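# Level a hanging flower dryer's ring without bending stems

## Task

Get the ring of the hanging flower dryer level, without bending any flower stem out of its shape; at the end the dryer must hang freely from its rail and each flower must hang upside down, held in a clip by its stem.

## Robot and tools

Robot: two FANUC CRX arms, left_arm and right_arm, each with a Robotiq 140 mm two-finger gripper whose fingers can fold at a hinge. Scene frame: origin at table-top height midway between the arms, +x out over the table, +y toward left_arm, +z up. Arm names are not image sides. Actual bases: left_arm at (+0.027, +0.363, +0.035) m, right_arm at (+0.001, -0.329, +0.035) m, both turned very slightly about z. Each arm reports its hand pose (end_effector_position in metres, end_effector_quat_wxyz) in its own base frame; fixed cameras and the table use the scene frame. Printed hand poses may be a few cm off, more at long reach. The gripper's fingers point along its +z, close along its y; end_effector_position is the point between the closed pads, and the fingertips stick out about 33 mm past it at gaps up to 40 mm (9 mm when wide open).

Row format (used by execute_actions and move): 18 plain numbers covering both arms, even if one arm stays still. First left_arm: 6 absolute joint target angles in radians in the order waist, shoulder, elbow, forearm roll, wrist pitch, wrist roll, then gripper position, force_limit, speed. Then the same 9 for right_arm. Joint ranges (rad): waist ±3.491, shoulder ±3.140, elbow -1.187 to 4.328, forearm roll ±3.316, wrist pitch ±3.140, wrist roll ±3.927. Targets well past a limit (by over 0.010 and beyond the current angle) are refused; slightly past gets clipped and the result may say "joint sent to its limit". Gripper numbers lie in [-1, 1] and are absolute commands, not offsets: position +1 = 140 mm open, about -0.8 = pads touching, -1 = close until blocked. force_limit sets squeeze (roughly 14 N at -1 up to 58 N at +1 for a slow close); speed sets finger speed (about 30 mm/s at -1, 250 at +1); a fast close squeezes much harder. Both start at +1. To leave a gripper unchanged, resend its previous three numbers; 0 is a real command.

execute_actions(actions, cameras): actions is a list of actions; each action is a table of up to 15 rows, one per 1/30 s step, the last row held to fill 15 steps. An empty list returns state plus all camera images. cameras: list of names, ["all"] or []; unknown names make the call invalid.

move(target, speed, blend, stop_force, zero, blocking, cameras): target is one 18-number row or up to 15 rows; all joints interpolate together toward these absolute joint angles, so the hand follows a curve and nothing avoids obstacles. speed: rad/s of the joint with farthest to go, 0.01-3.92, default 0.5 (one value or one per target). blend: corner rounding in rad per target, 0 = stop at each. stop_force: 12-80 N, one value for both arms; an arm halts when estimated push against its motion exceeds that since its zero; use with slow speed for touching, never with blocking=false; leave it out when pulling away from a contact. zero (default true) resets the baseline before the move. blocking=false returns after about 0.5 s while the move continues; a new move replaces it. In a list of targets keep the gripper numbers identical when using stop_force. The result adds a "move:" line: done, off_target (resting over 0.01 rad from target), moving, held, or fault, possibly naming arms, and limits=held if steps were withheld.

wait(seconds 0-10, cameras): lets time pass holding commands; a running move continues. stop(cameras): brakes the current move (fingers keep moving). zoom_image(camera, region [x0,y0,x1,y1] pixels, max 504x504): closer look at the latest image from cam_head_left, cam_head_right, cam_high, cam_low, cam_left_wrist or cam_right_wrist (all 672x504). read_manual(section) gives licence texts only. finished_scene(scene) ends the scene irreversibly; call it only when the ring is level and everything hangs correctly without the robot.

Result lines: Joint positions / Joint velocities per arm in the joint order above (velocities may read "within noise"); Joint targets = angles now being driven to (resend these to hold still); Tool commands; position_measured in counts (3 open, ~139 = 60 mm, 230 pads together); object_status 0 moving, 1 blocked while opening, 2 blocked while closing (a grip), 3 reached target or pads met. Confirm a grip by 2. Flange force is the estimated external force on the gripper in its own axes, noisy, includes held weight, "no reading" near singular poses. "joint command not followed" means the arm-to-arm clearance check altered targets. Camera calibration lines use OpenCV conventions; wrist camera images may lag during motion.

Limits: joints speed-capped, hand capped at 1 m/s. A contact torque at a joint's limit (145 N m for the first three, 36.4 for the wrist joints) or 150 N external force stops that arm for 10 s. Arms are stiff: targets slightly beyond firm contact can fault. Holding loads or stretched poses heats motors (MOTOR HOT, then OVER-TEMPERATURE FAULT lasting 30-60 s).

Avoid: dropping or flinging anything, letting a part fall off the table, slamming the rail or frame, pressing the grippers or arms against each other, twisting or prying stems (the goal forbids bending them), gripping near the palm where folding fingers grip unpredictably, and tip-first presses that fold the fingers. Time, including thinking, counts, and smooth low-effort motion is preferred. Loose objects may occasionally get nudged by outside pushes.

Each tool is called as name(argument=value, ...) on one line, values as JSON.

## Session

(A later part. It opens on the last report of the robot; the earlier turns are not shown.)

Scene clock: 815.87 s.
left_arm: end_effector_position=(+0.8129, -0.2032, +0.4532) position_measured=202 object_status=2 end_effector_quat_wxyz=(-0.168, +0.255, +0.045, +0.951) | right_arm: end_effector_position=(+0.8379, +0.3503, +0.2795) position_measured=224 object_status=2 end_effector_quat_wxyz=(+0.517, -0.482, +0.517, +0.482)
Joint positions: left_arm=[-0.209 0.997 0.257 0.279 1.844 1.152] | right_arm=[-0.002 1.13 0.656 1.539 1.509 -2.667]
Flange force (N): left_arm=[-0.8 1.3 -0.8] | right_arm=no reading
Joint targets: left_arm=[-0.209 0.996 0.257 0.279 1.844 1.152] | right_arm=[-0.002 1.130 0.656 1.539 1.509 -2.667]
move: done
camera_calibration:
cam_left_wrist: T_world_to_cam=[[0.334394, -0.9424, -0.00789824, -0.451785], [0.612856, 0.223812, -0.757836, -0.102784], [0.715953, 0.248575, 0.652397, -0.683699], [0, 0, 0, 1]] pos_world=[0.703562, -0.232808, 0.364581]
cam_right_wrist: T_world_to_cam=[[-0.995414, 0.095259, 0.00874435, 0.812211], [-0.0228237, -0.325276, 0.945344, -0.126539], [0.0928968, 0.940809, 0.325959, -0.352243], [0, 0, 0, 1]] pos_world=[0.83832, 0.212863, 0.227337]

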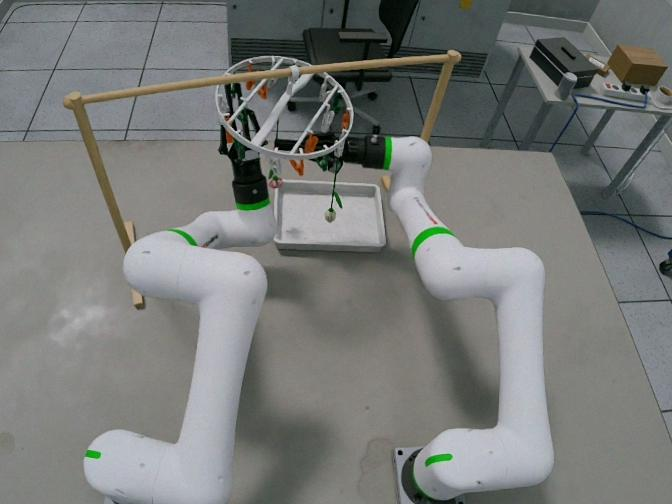

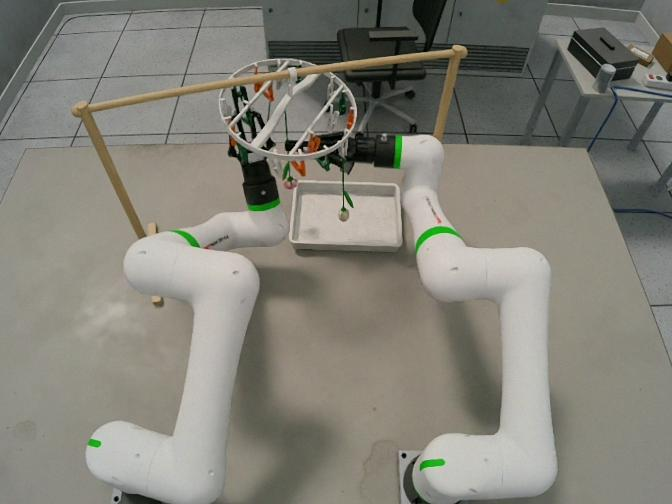

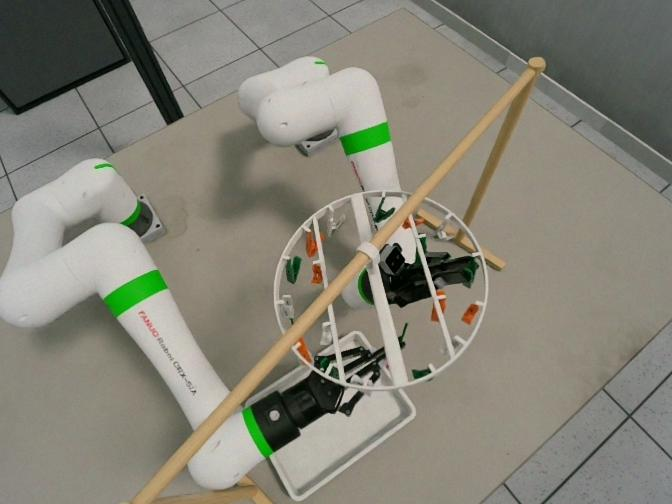

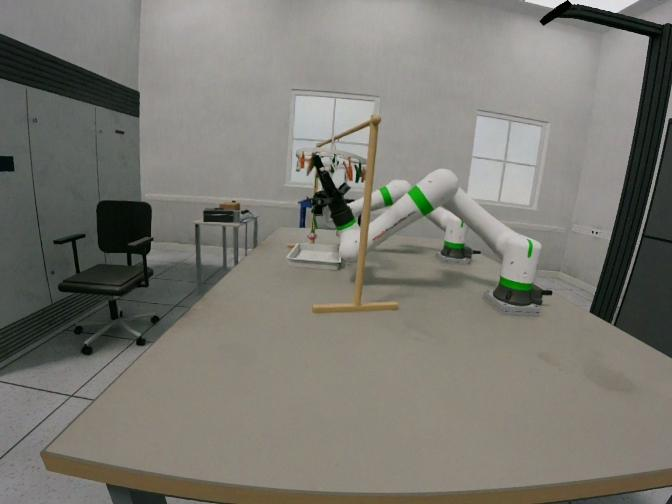

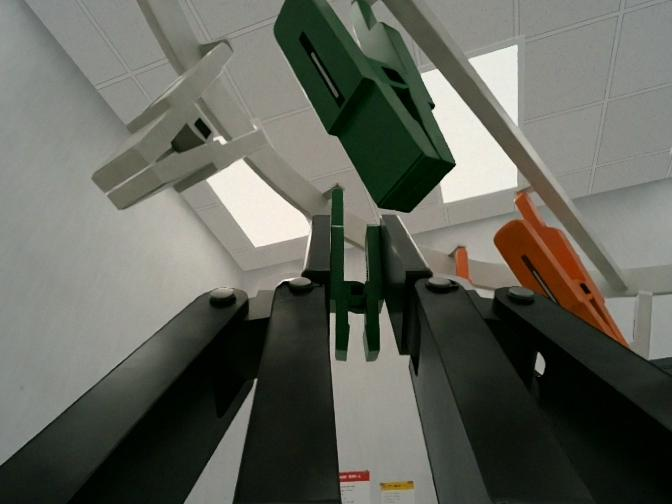

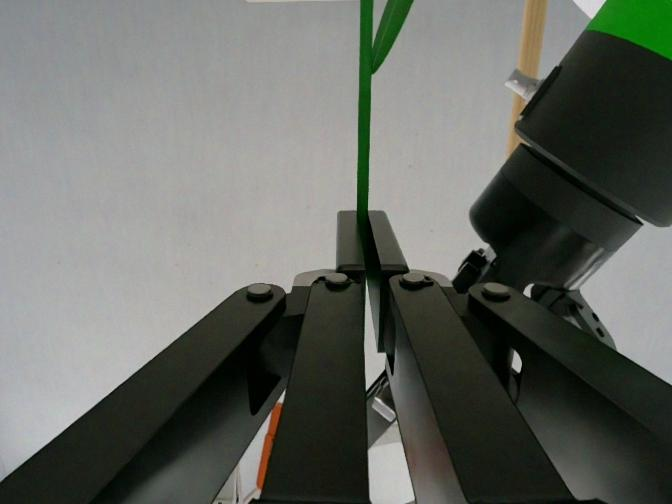

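move(target=[-0.2088,0.9965,0.2573,0.2794,1.844,1.152,-0.98,0.3,-1,0.0754,1.166,0.724,1.51,1.4378,-2.694,-1,-1,-1], speed=0.1, cameras=["cam_head_right","cam_left_wrist","cam_low","cam_right_wrist"])

zoom_image(camera="cam_low", region=[280, 130, 420, 270])

Scene clock: 828.20 s.
left_arm: end_effector_position=(+0.8129, -0.2032, +0.4532) position_measured=202 object_status=2 end_effector_quat_wxyz=(-0.168, +0.255, +0.045, +0.951) | right_arm: end_effector_position=(+0.8445, +0.4096, +0.2790) position_measured=224 object_status=2 end_effector_quat_wxyz=(+0.517, -0.483, +0.518, +0.481)
Joint positions: left_arm=[-0.209 0.997 0.257 0.279 1.844 1.152] | right_arm=[0.075 1.166 0.724 1.51 1.438 -2.694]
Flange force (N): left_arm=[-1.4 2.3 0.1] | right_arm=no reading
Joint targets: left_arm=[-0.209 0.996 0.257 0.279 1.844 1.152] | right_arm=[0.075 1.166 0.724 1.510 1.438 -2.694]
move: done
camera_calibration:
cam_left_wrist: T_world_to_cam=[[0.334394, -0.9424, -0.00789824, -0.451785], [0.612856, 0.223812, -0.757836, -0.102784], [0.715953, 0.248575, 0.652397, -0.683699], [0, 0, 0, 1]] pos_world=[0.703562, -0.232808, 0.364581]
cam_right_wrist: T_world_to_cam=[[-0.995427, 0.0952639, 0.00703241, 0.813649], [-0.0242235, -0.322956, 0.946104, -0.106696], [0.0924007, 0.941607, 0.323787, -0.407744], [0, 0, 0, 1]] pos_world=[0.845019, 0.271965, 0.227246]
Images, in order (width x height): cam_head_right 672x504, cam_low 672x504, cam_left_wrist 672x504, cam_right_wrist 672x504.

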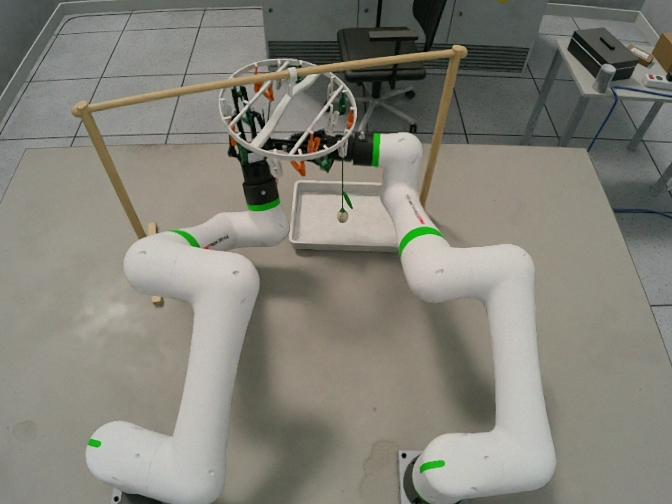

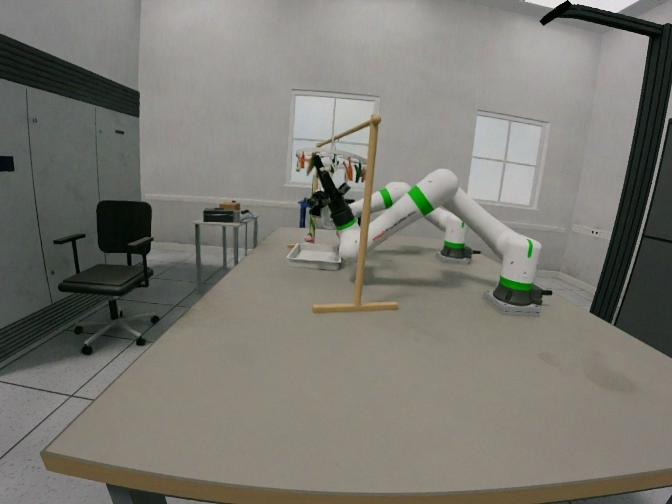

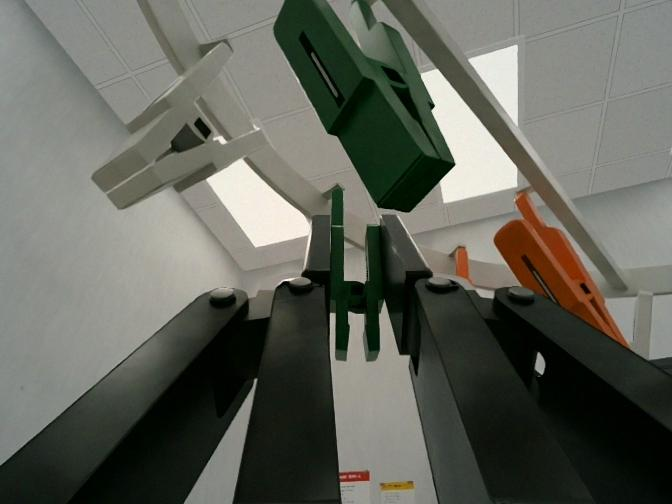

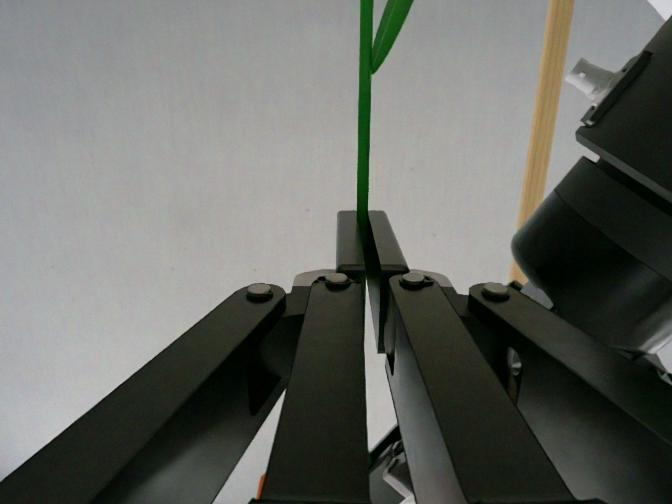

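Scaled by 3.600 from the camera's 672x504 image, which has a finer 960x720 frame.

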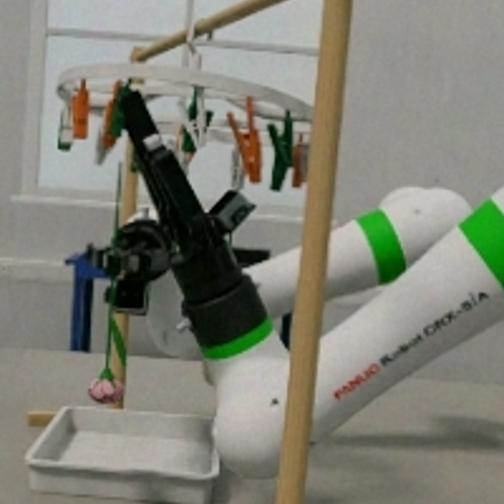

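move(target=[-0.2088,0.9965,0.2573,0.2794,1.844,1.152,-0.98,0.3,-1,0.152,1.2025,0.792,1.4804,1.3663,-2.7218,-1,-1,-1], speed=0.06, cameras=["cam_head_right","cam_left_wrist","cam_low","cam_right_wrist"])

zoom_image(camera="cam_low", region=[280, 130, 360, 210])

zoom_image(camera="cam_left_wrist", region=[280, 300, 440, 460])

Scene clock: 838.03 s.
left_arm: end_effector_position=(+0.8129, -0.2032, +0.4532) position_measured=202 object_status=2 end_effector_quat_wxyz=(-0.168, +0.255, +0.045, +0.951) | right_arm: end_effector_position=(+0.8461, +0.4694, +0.2797) position_measured=224 object_status=2 end_effector_quat_wxyz=(+0.518, -0.482, +0.518, +0.482)
Joint positions: left_arm=[-0.209 0.997 0.257 0.279 1.844 1.152] | right_arm=[0.152 1.202 0.792 1.48 1.366 -2.722]
Flange force (N): left_arm=[-1.8 1.6 -0.5] | right_arm=no reading
Joint targets: left_arm=[-0.209 0.996 0.257 0.279 1.844 1.152] | right_arm=[0.152 1.202 0.792 1.480 1.366 -2.722]
move: done
camera_calibration:
cam_left_wrist: T_world_to_cam=[[0.334394, -0.9424, -0.00789824, -0.451785], [0.612856, 0.223812, -0.757836, -0.102784], [0.715953, 0.248575, 0.652397, -0.683699], [0, 0, 0, 1]] pos_world=[0.703562, -0.232808, 0.364581]
cam_right_wrist: T_world_to_cam=[[-0.995362, 0.0958001, 0.0087227, 0.808706], [-0.0230228, -0.325281, 0.945337, -0.0877262], [0.0934008, 0.940752, 0.325978, -0.465555], [0, 0, 0, 1]] pos_world=[0.846419, 0.331962, 0.227637]
Images, in order (width x height): cam_head_right 672x504, cam_low 672x504, cam_left_wrist 672x504, cam_right_wrist 672x504.

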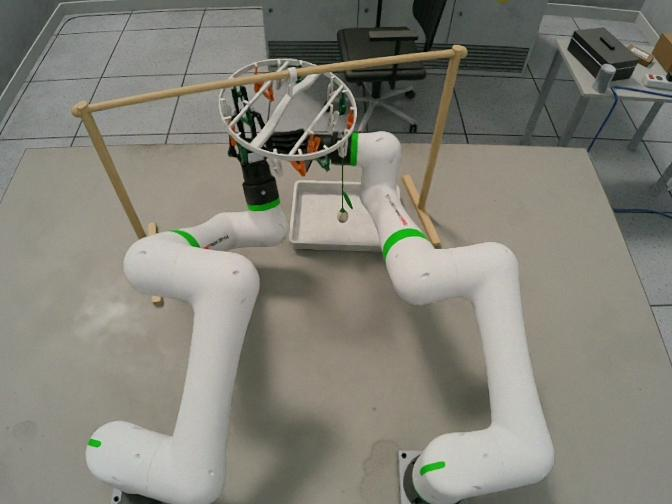

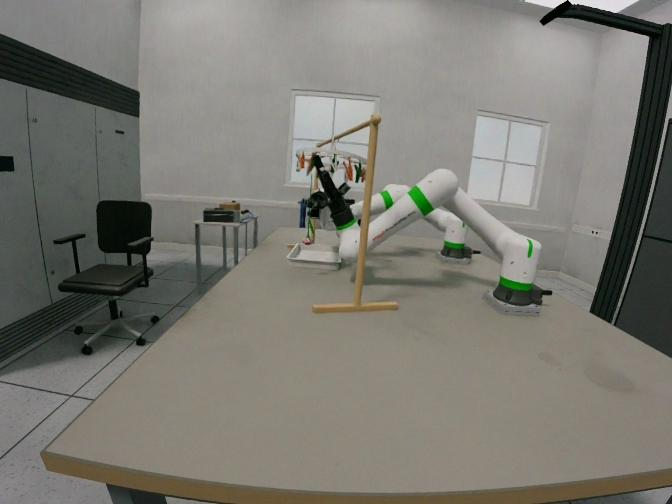

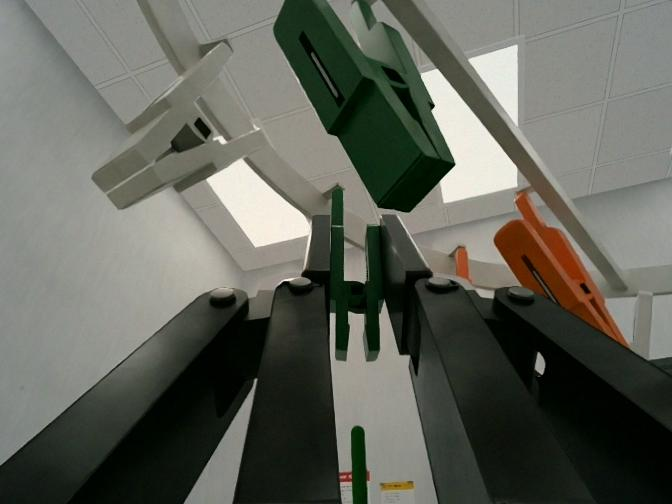

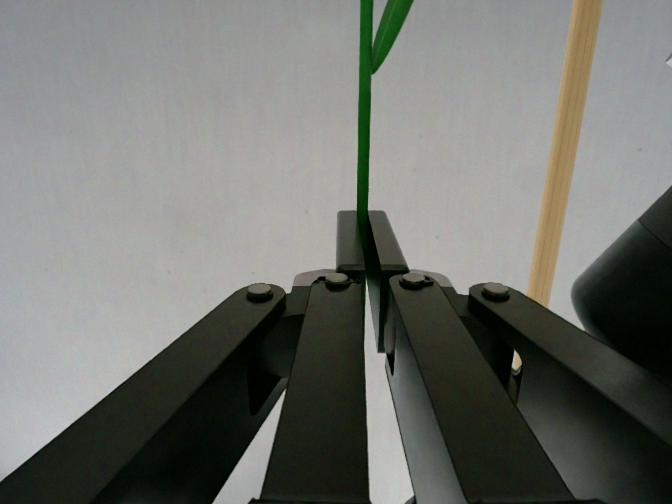

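Scaled by 6.300 from the camera's 672x504 image, which has a finer 960x720 frame.

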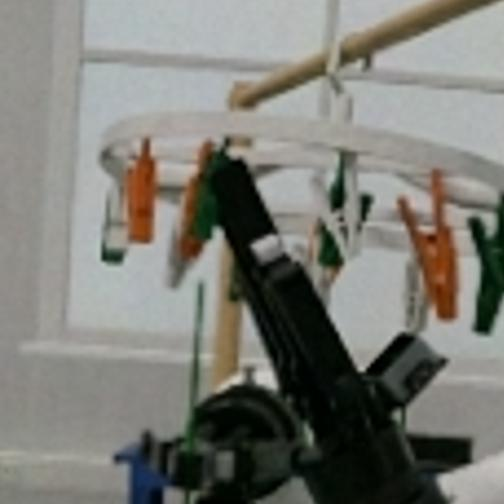

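Scaled by 3.150 from the camera's 672x504 image, which has a finer 960x720 frame.

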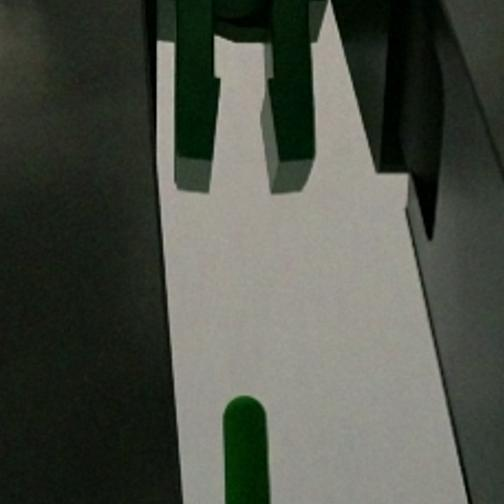

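move(target=[-0.2088,0.9965,0.2573,0.2794,1.844,1.152,-0.98,0.3,-1,0.1503,1.1775,0.8403,1.4966,1.3624,-2.7967,-1,-1,-1], speed=0.05, cameras=["cam_left_wrist","cam_low"])

zoom_image(camera="cam_low", region=[280, 130, 360, 210])

zoom_image(camera="cam_left_wrist", region=[280, 240, 440, 400])

Scene clock: 846.87 s.
left_arm: end_effector_position=(+0.8129, -0.2032, +0.4532) position_measured=202 object_status=2 end_effector_quat_wxyz=(-0.168, +0.255, +0.045, +0.951) | right_arm: end_effector_position=(+0.8450, +0.4699, +0.3161) position_measured=224 object_status=2 end_effector_quat_wxyz=(+0.517, -0.482, +0.517, +0.482)
Joint positions: left_arm=[-0.209 0.997 0.257 0.279 1.844 1.152] | right_arm=[0.151 1.181 0.833 1.495 1.363 -2.786]
Flange force (N): left_arm=[-1.5 1.8 0.1] | right_arm=no reading
Joint targets: left_arm=[-0.209 0.996 0.257 0.279 1.844 1.152] | right_arm=[0.151 1.181 0.833 1.494 1.363 -2.786]
move: held (right_arm; a check stopped the path); limits=held; right_arm: the wrist roll is farthest, 0.011 rad from its target
joint command not followed: on one or more control steps a check withheld the commanded joint targets of the right arm, and it was not sent them on those steps.
cause: the commanded joint targets, or the way to them, would bring a part of the robot too close to another arm (this arm's gripper and the left arm's gripper, 8 mm apart when this arm was first held).
camera_calibration:
cam_left_wrist: T_world_to_cam=[[0.334394, -0.9424, -0.00789824, -0.451785], [0.612856, 0.223812, -0.757836, -0.102784], [0.715953, 0.248575, 0.652397, -0.683699], [0, 0, 0, 1]] pos_world=[0.703562, -0.232808, 0.364581]
Images, in order (width x height): cam_low 672x504, cam_left_wrist 672x504.

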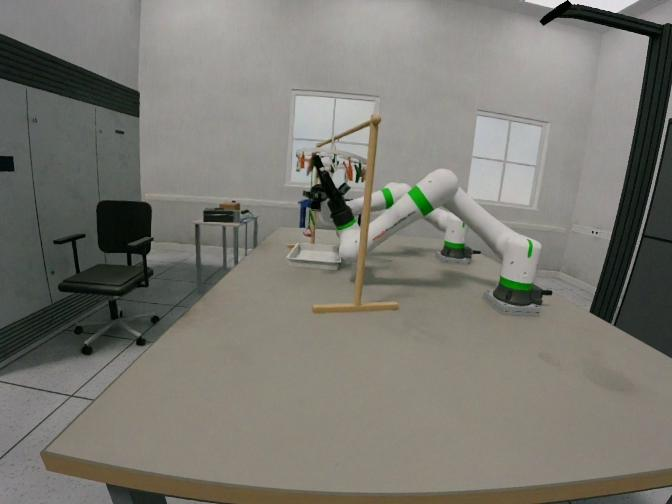

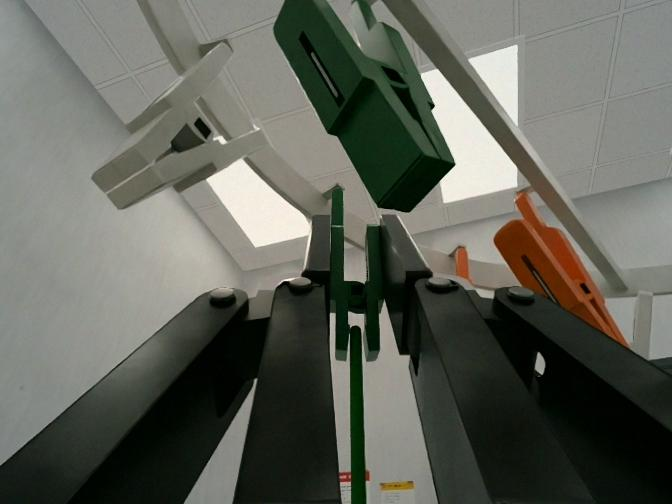

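Scaled by 6.300 from the camera's 672x504 image, which has a finer 960x720 frame.

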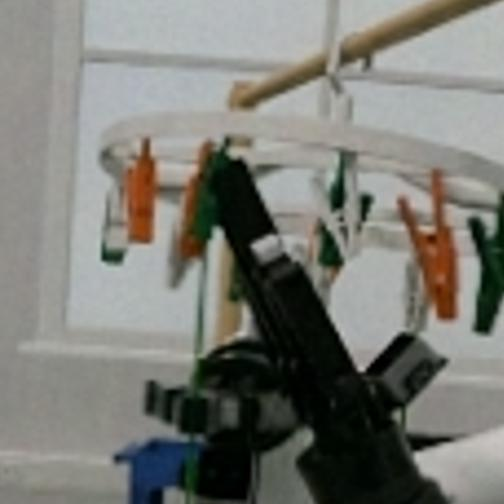

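Scaled by 3.150 from the camera's 672x504 image, which has a finer 960x720 frame.

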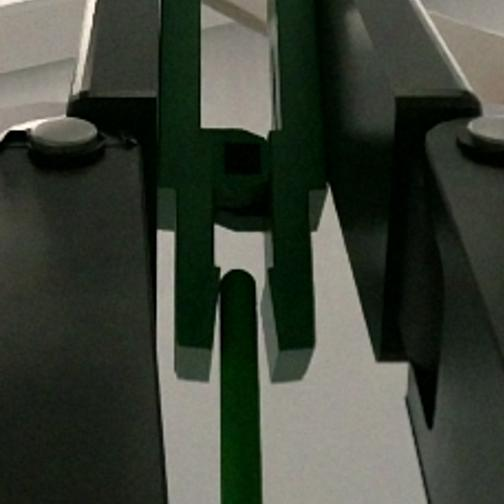

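move(target=[[-0.2088,0.9965,0.2573,0.2794,1.844,1.152,-0.49,0.3,-1,0.151,1.181,0.833,1.494,1.363,-2.786,-1,-1,-1]], speed=0.05, cameras=["cam_left_wrist","cam_right_wrist"])

zoom_image(camera="cam_left_wrist", region=[280, 240, 440, 400])

Scene clock: 863.53 s.
left_arm: end_effector_position=(+0.8129, -0.2032, +0.4532) position_measured=191 object_status=0 end_effector_quat_wxyz=(-0.168, +0.255, +0.045, +0.951) | right_arm: end_effector_position=(+0.8448, +0.4703, +0.3161) position_measured=224 object_status=2 end_effector_quat_wxyz=(+0.517, -0.482, +0.517, +0.482)
Joint positions: left_arm=[-0.209 0.997 0.257 0.279 1.844 1.152] | right_arm=[0.151 1.181 0.833 1.494 1.363 -2.786]
Flange force (N): left_arm=[-1.9 2.4 -0.5] | right_arm=no reading
Joint targets: left_arm=[-0.209 0.996 0.257 0.279 1.844 1.152] | right_arm=[0.151 1.181 0.833 1.494 1.363 -2.786]
move: done
camera_calibration:
cam_left_wrist: T_world_to_cam=[[0.334394, -0.9424, -0.00789824, -0.451785], [0.612856, 0.223812, -0.757836, -0.102784], [0.715953, 0.248575, 0.652397, -0.683699], [0, 0, 0, 1]] pos_world=[0.703562, -0.232808, 0.364581]
cam_right_wrist: T_world_to_cam=[[-0.995455, 0.0947821, 0.00923215, 0.807395], [-0.0222296, -0.32554, 0.945267, -0.122341], [0.0925998, 0.940766, 0.326168, -0.477501], [0, 0, 0, 1]] pos_world=[0.845222, 0.332863, 0.263936]
Images, in order (width x height): cam_left_wrist 672x504, cam_right_wrist 672x504.

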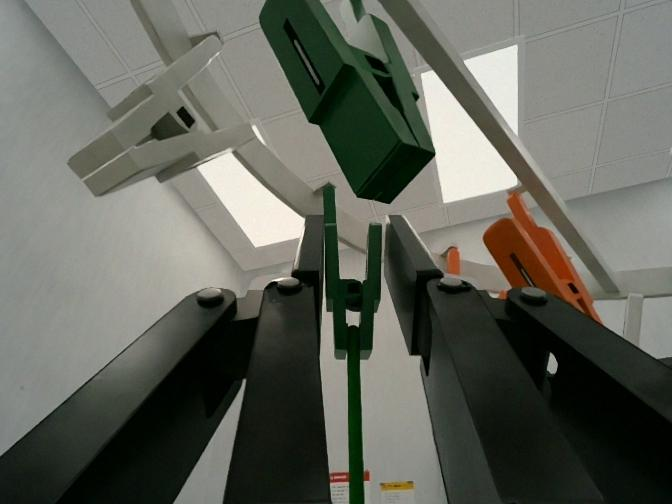

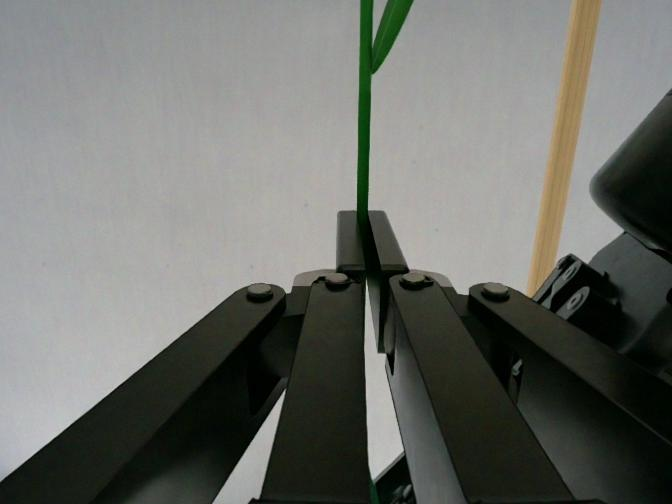

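Scaled by 3.150 from the camera's 672x504 image, which has a finer 960x720 frame.

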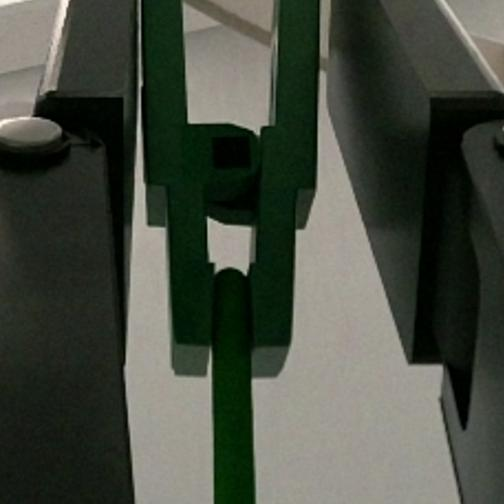

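move(target=[[-0.2088,0.9965,0.2573,0.2794,1.844,1.152,-0.49,0.3,-1,0.151,1.181,0.833,1.494,1.363,-2.786,-0.66,-1,-1]], speed=0.05, cameras=["cam_left_wrist","cam_right_wrist"])

move(target=[[-0.2088,0.9965,0.2573,0.2794,1.844,1.152,-0.49,0.3,-1,0.0754,1.156,0.764,1.515,1.436,-2.72,-0.66,-1,-1],[-0.2088,0.9965,0.2573,0.2794,1.844,1.152,-0.49,0.3,-1,0.0062,1.133,0.668,1.536,1.50,-2.672,-0.66,-1,-1]], speed=0.08, cameras=["cam_left_wrist","cam_right_wrist","cam_low","cam_head_right"])

Scene clock: 873.60 s.
left_arm: end_effector_position=(+0.8129, -0.2032, +0.4532) position_measured=191 object_status=3 end_effector_quat_wxyz=(-0.168, +0.255, +0.045, +0.951) | right_arm: end_effector_position=(+0.8448, +0.4703, +0.3161) position_measured=213 object_status=0 end_effector_quat_wxyz=(+0.517, -0.482, +0.517, +0.482)
Joint positions: left_arm=[-0.209 0.997 0.257 0.279 1.844 1.152] | right_arm=[0.151 1.181 0.833 1.494 1.363 -2.786]
Flange force (N): left_arm=[-0.8 2.4 0.0] | right_arm=no reading
Joint targets: left_arm=[-0.209 0.996 0.257 0.279 1.844 1.152] | right_arm=[0.151 1.181 0.833 1.494 1.363 -2.786]
move: done
camera_calibration:
cam_left_wrist: T_world_to_cam=[[0.334394, -0.9424, -0.00789824, -0.451785], [0.612856, 0.223812, -0.757836, -0.102784], [0.715953, 0.248575, 0.652397, -0.683699], [0, 0, 0, 1]] pos_world=[0.703562, -0.232808, 0.364581]
cam_right_wrist: T_world_to_cam=[[-0.995455, 0.0947821, 0.00923215, 0.807395], [-0.0222296, -0.32554, 0.945267, -0.122341], [0.0925998, 0.940766, 0.326168, -0.477501], [0, 0, 0, 1]] pos_world=[0.845222, 0.332863, 0.263936]
Images, in order (width x height): cam_left_wrist 672x504, cam_right_wrist 672x504.

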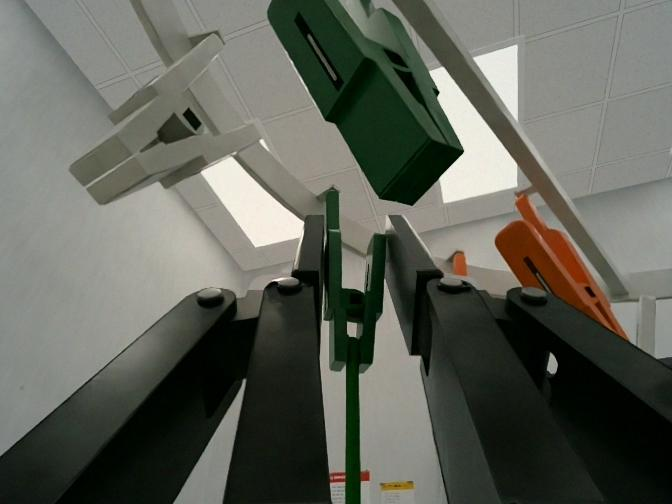

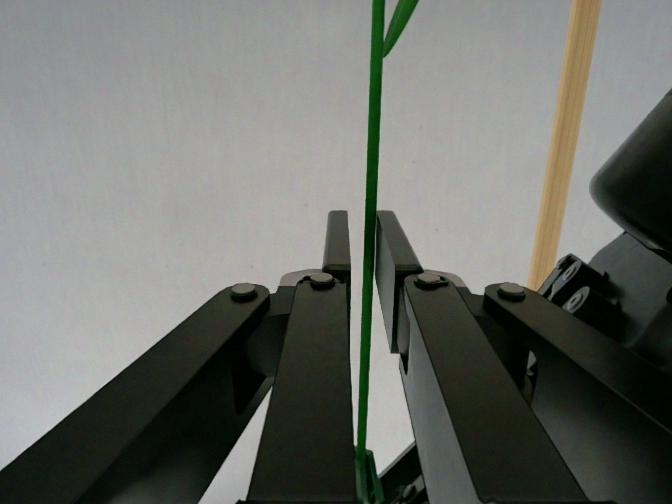

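Scene clock: 876.20 s.
left_arm: end_effector_position=(+0.8129, -0.2032, +0.4532) position_measured=191 object_status=3 end_effector_quat_wxyz=(-0.168, +0.255, +0.045, +0.951) | right_arm: end_effector_position=(+0.8398, +0.3561, +0.2819) position_measured=213 object_status=3 end_effector_quat_wxyz=(+0.518, -0.483, +0.517, +0.480)
Joint positions: left_arm=[-0.209 0.997 0.257 0.279 1.844 1.152] | right_arm=[0.006 1.133 0.668 1.536 1.5 -2.672]
Flange force (N): left_arm=[-1.0 1.7 -0.5] | right_arm=no reading
Joint targets: left_arm=[-0.209 0.996 0.257 0.279 1.844 1.152] | right_arm=[0.006 1.133 0.668 1.536 1.500 -2.672]
move: done
camera_calibration:
cam_left_wrist: T_world_to_cam=[[0.334394, -0.9424, -0.00789824, -0.451785], [0.612856, 0.223812, -0.757836, -0.102784], [0.715953, 0.248575, 0.652397, -0.683699], [0, 0, 0, 1]] pos_world=[0.703562, -0.232808, 0.364581]
cam_right_wrist: T_world_to_cam=[[-0.995266, 0.0970432, 0.00536585, 0.813682], [-0.0265292, -0.324365, 0.94556, -0.124212], [0.0935007, 0.940941, 0.325404, -0.359123], [0, 0, 0, 1]] pos_world=[0.840113, 0.218661, 0.229944]
Images, in order (width x height): cam_head_right 672x504, cam_low 672x504, cam_left_wrist 672x504, cam_right_wrist 672x504.

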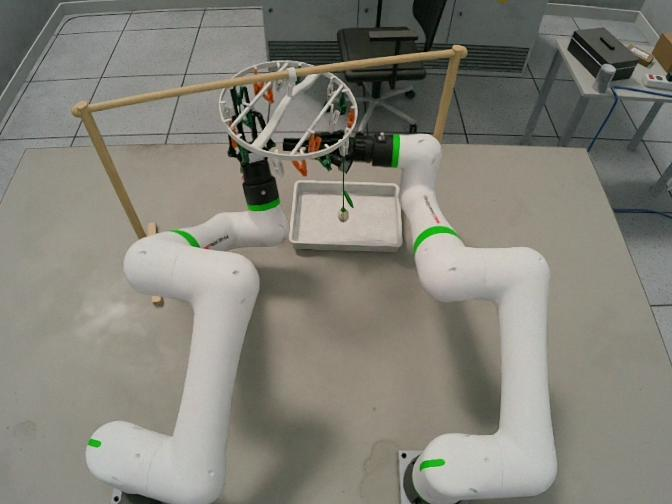

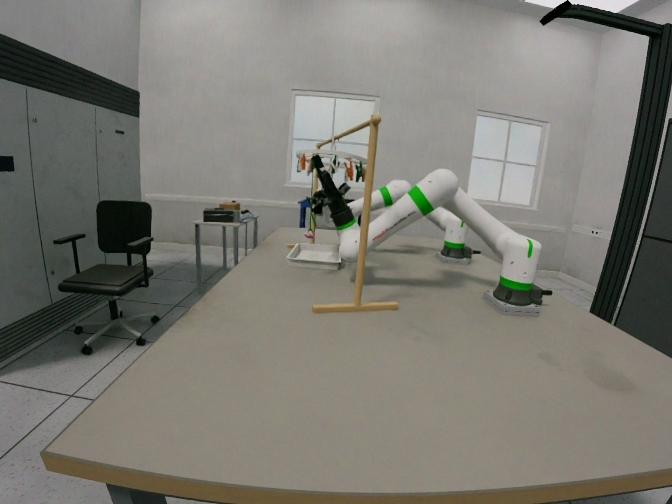

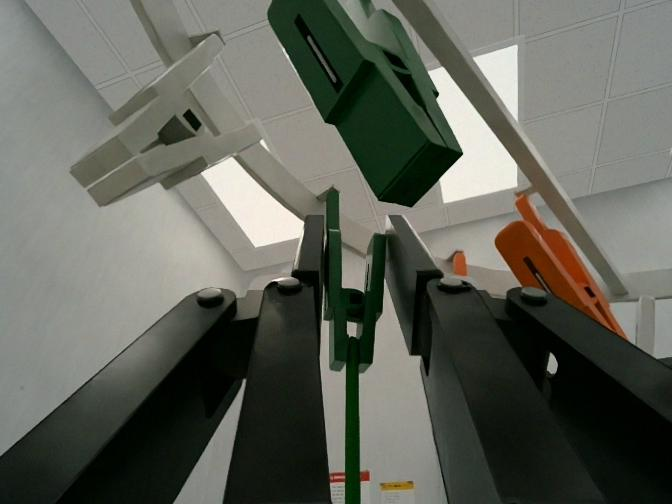

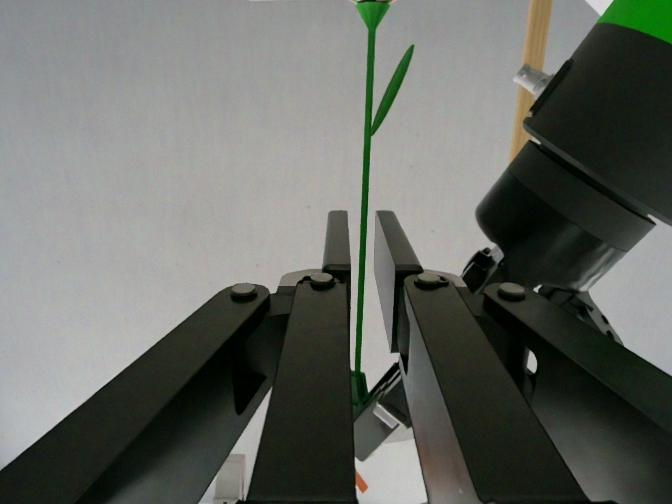

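move(target=[-0.2088,0.9965,0.2573,0.2794,1.844,1.152,-0.08,0.3,-1,0.0062,1.133,0.668,1.536,0.5,-2.672,-0.66,-1,-1], speed=0.4, cameras=["cam_head_left","cam_head_right","cam_low","cam_high"])

Scene clock: 896.93 s.
left_arm: end_effector_position=(+0.8129, -0.2032, +0.4532) position_measured=139 object_status=3 end_effector_quat_wxyz=(-0.168, +0.255, +0.045, +0.951) | right_arm: end_effector_position=(+1.0952, +0.1731, +0.1471) position_measured=213 object_status=3 end_effector_quat_wxyz=(+0.549, -0.306, +0.772, +0.096)
Joint positions: left_arm=[-0.209 0.997 0.257 0.279 1.844 1.152] | right_arm=[0.006 1.133 0.668 1.536 0.5 -2.672]
Flange force (N): left_arm=[-1.5 1.8 -0.4] | right_arm=no reading
Joint targets: left_arm=[-0.209 0.996 0.257 0.279 1.844 1.152] | right_arm=[0.006 1.133 0.668 1.536 0.500 -2.672]
move: done
Images, in order (width x height): cam_head_left 672x504, cam_head_right 672x504, cam_high 672x504, cam_low 672x504.

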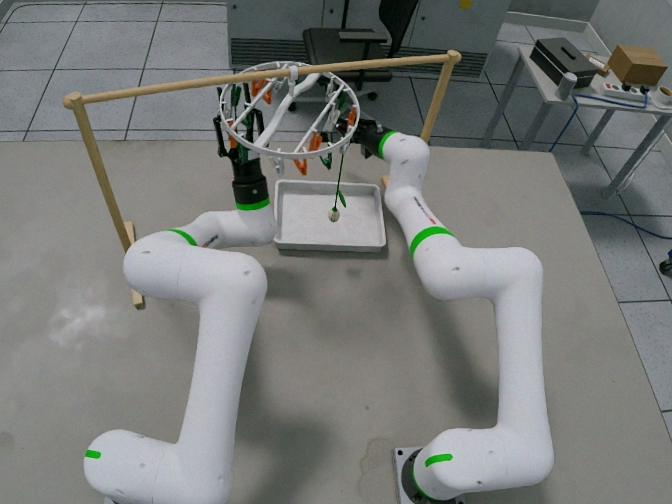

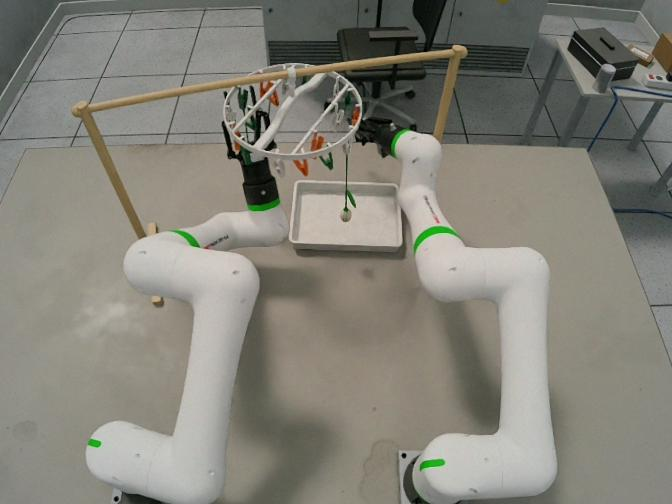

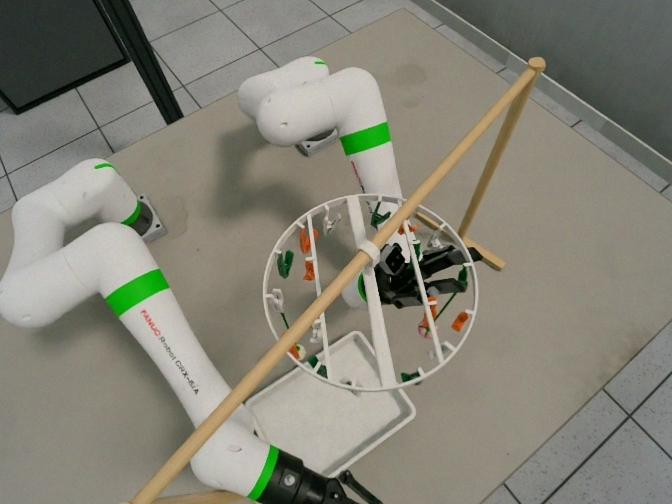

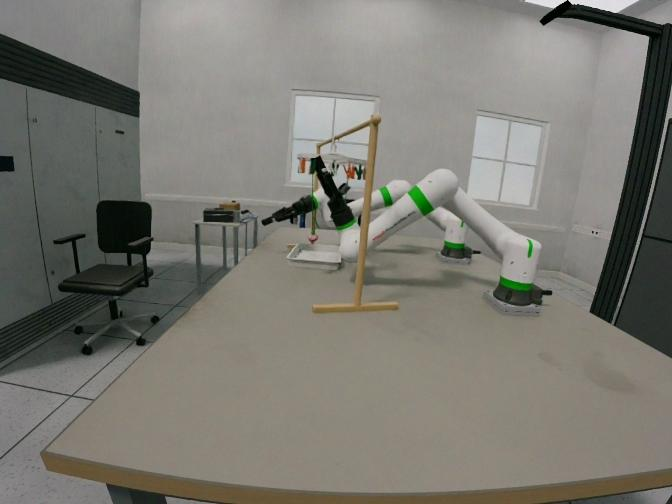

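zoom_image(camera="cam_head_right", region=[260, 40, 500, 260])

zoom_image(camera="cam_high", region=[120, 340, 420, 504])

Scaled by 2.100 from the camera's 672x504 image, which has a finer 960x720 frame.

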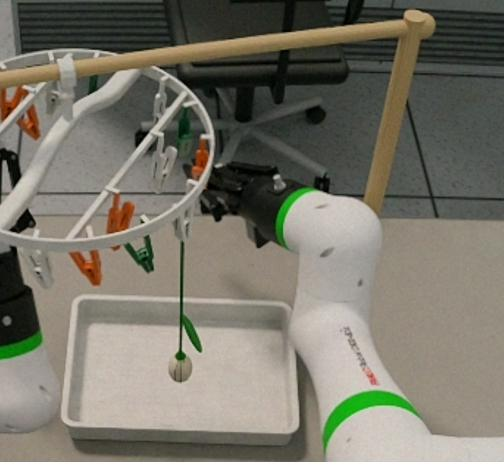

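Scaled by 1.680 from the camera's 672x504 image, which has a finer 960x720 frame.

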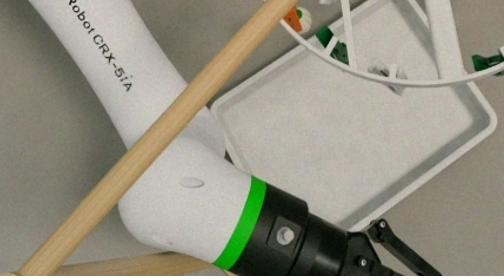

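move(target=[[-0.2088,0.9965,0.2573,0.2794,1.844,1.152,-0.08,0.3,-1,-0.01,0.04,-0.425,1.536,0.5,-2.672,-0.66,-1,-1],[-0.2088,0.9965,0.2573,0.2794,1.844,1.152,-0.08,0.3,-1,-0.03,0.04,-0.425,1.536,-0.1,-2.672,-0.66,-1,-1],[-0.2088,0.9965,0.2573,0.2794,1.844,1.152,-0.08,0.3,-1,-0.2,-0.7,-0.8,1.536,-0.1,-2.672,-0.66,-1,-1]], speed=0.5, cameras=["cam_head_right","cam_high"])

move(target=[[-0.234,0.872,-0.043,0.324,1.817,1.068,-0.08,0.3,-1,-0.3,-0.9257,-0.8128,0,-0.1129,-1.571,-0.66,-1,-1],[-0.25,0.75,-0.3,0.36,1.75,0.98,-0.08,0.3,-1,-0.3,-0.9257,-0.8128,0,-0.1129,-1.571,-0.66,-1,-1]], speed=0.25, cameras=["cam_head_right","cam_high","cam_low","cam_head_left"])

Scene clock: 940.30 s.
left_arm: end_effector_position=(+0.8129, -0.2032, +0.4532) position_measured=139 object_status=3 end_effector_quat_wxyz=(-0.168, +0.255, +0.045, +0.951) | right_arm: end_effector_position=(+0.5110, -0.1445, +0.5483) position_measured=213 object_status=3 end_effector_quat_wxyz=(+0.624, -0.054, +0.741, -0.244)
Joint positions: left_arm=[-0.209 0.997 0.257 0.279 1.844 1.152] | right_arm=[-0.2 -0.7 -0.8 1.536 -0.1 -2.672]
Flange force (N): left_arm=[-1.0 1.5 -0.7] | right_arm=no reading
Joint targets: left_arm=[-0.209 0.996 0.257 0.279 1.844 1.152] | right_arm=[-0.200 -0.700 -0.800 1.536 -0.100 -2.672]
move: done
Images, in order (width x height): cam_head_right 672x504, cam_high 672x504.

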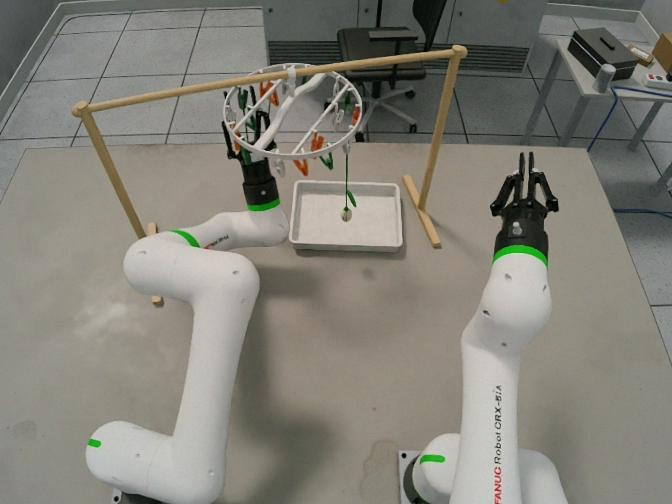

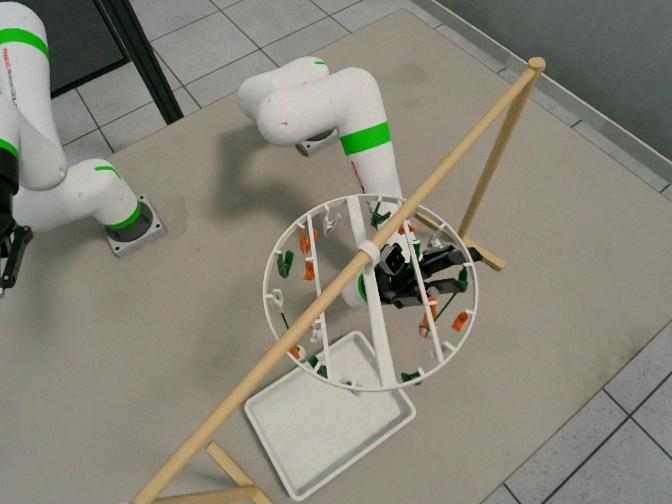

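Scene clock: 948.10 s.
left_arm: end_effector_position=(+0.7624, -0.1927, +0.3533) position_measured=139 object_status=3 end_effector_quat_wxyz=(-0.253, +0.439, -0.036, +0.862) | right_arm: end_effector_position=(+0.3974, -0.2590, +0.4800) position_measured=213 object_status=3 end_effector_quat_wxyz=(+0.699, +0.106, +0.699, -0.106)
Joint positions: left_arm=[-0.25 0.75 -0.3 0.36 1.75 0.98] | right_arm=[-0.3 -0.926 -0.813 0 -0.113 -1.571]
Flange force (N): left_arm=[-0.1 1.3 0.1] | right_arm=no reading
Joint targets: left_arm=[-0.250 0.750 -0.300 0.360 1.750 0.980] | right_arm=[-0.300 -0.926 -0.813 0.000 -0.113 -1.571]
move: done
Images, in order (width x height): cam_head_left 672x504, cam_head_right 672x504, cam_high 672x504, cam_low 672x504.

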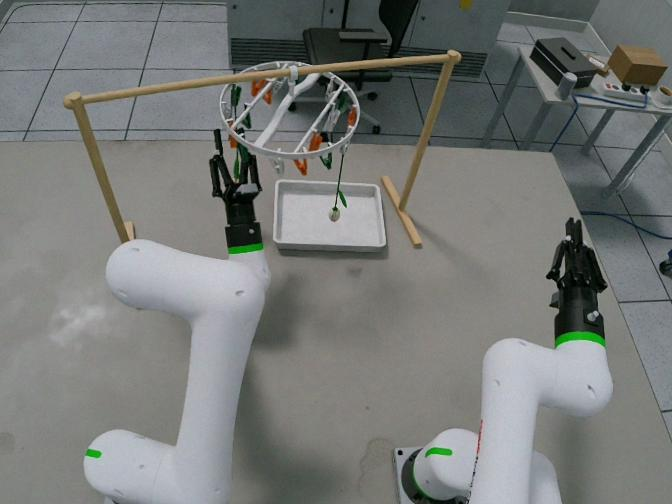

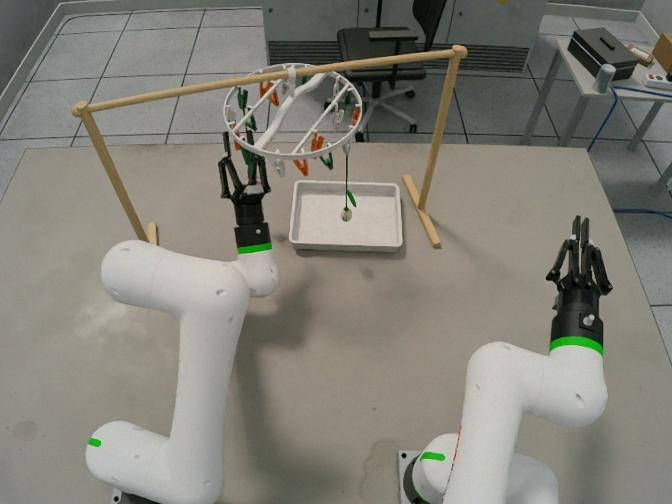

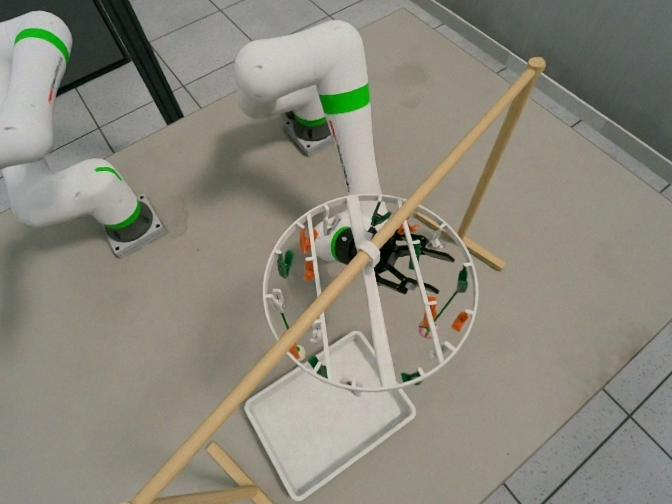

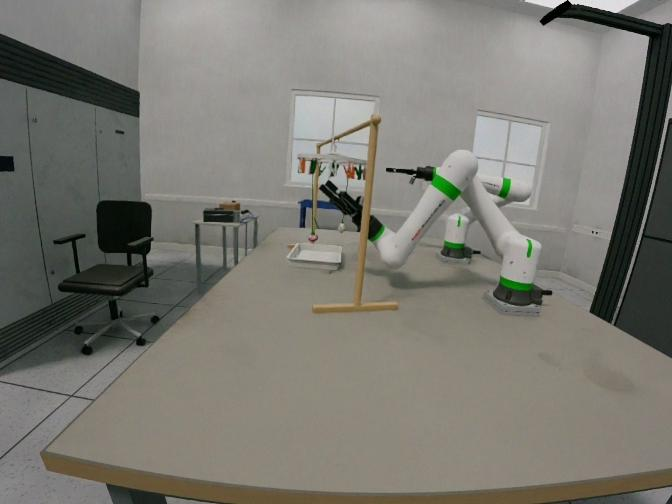

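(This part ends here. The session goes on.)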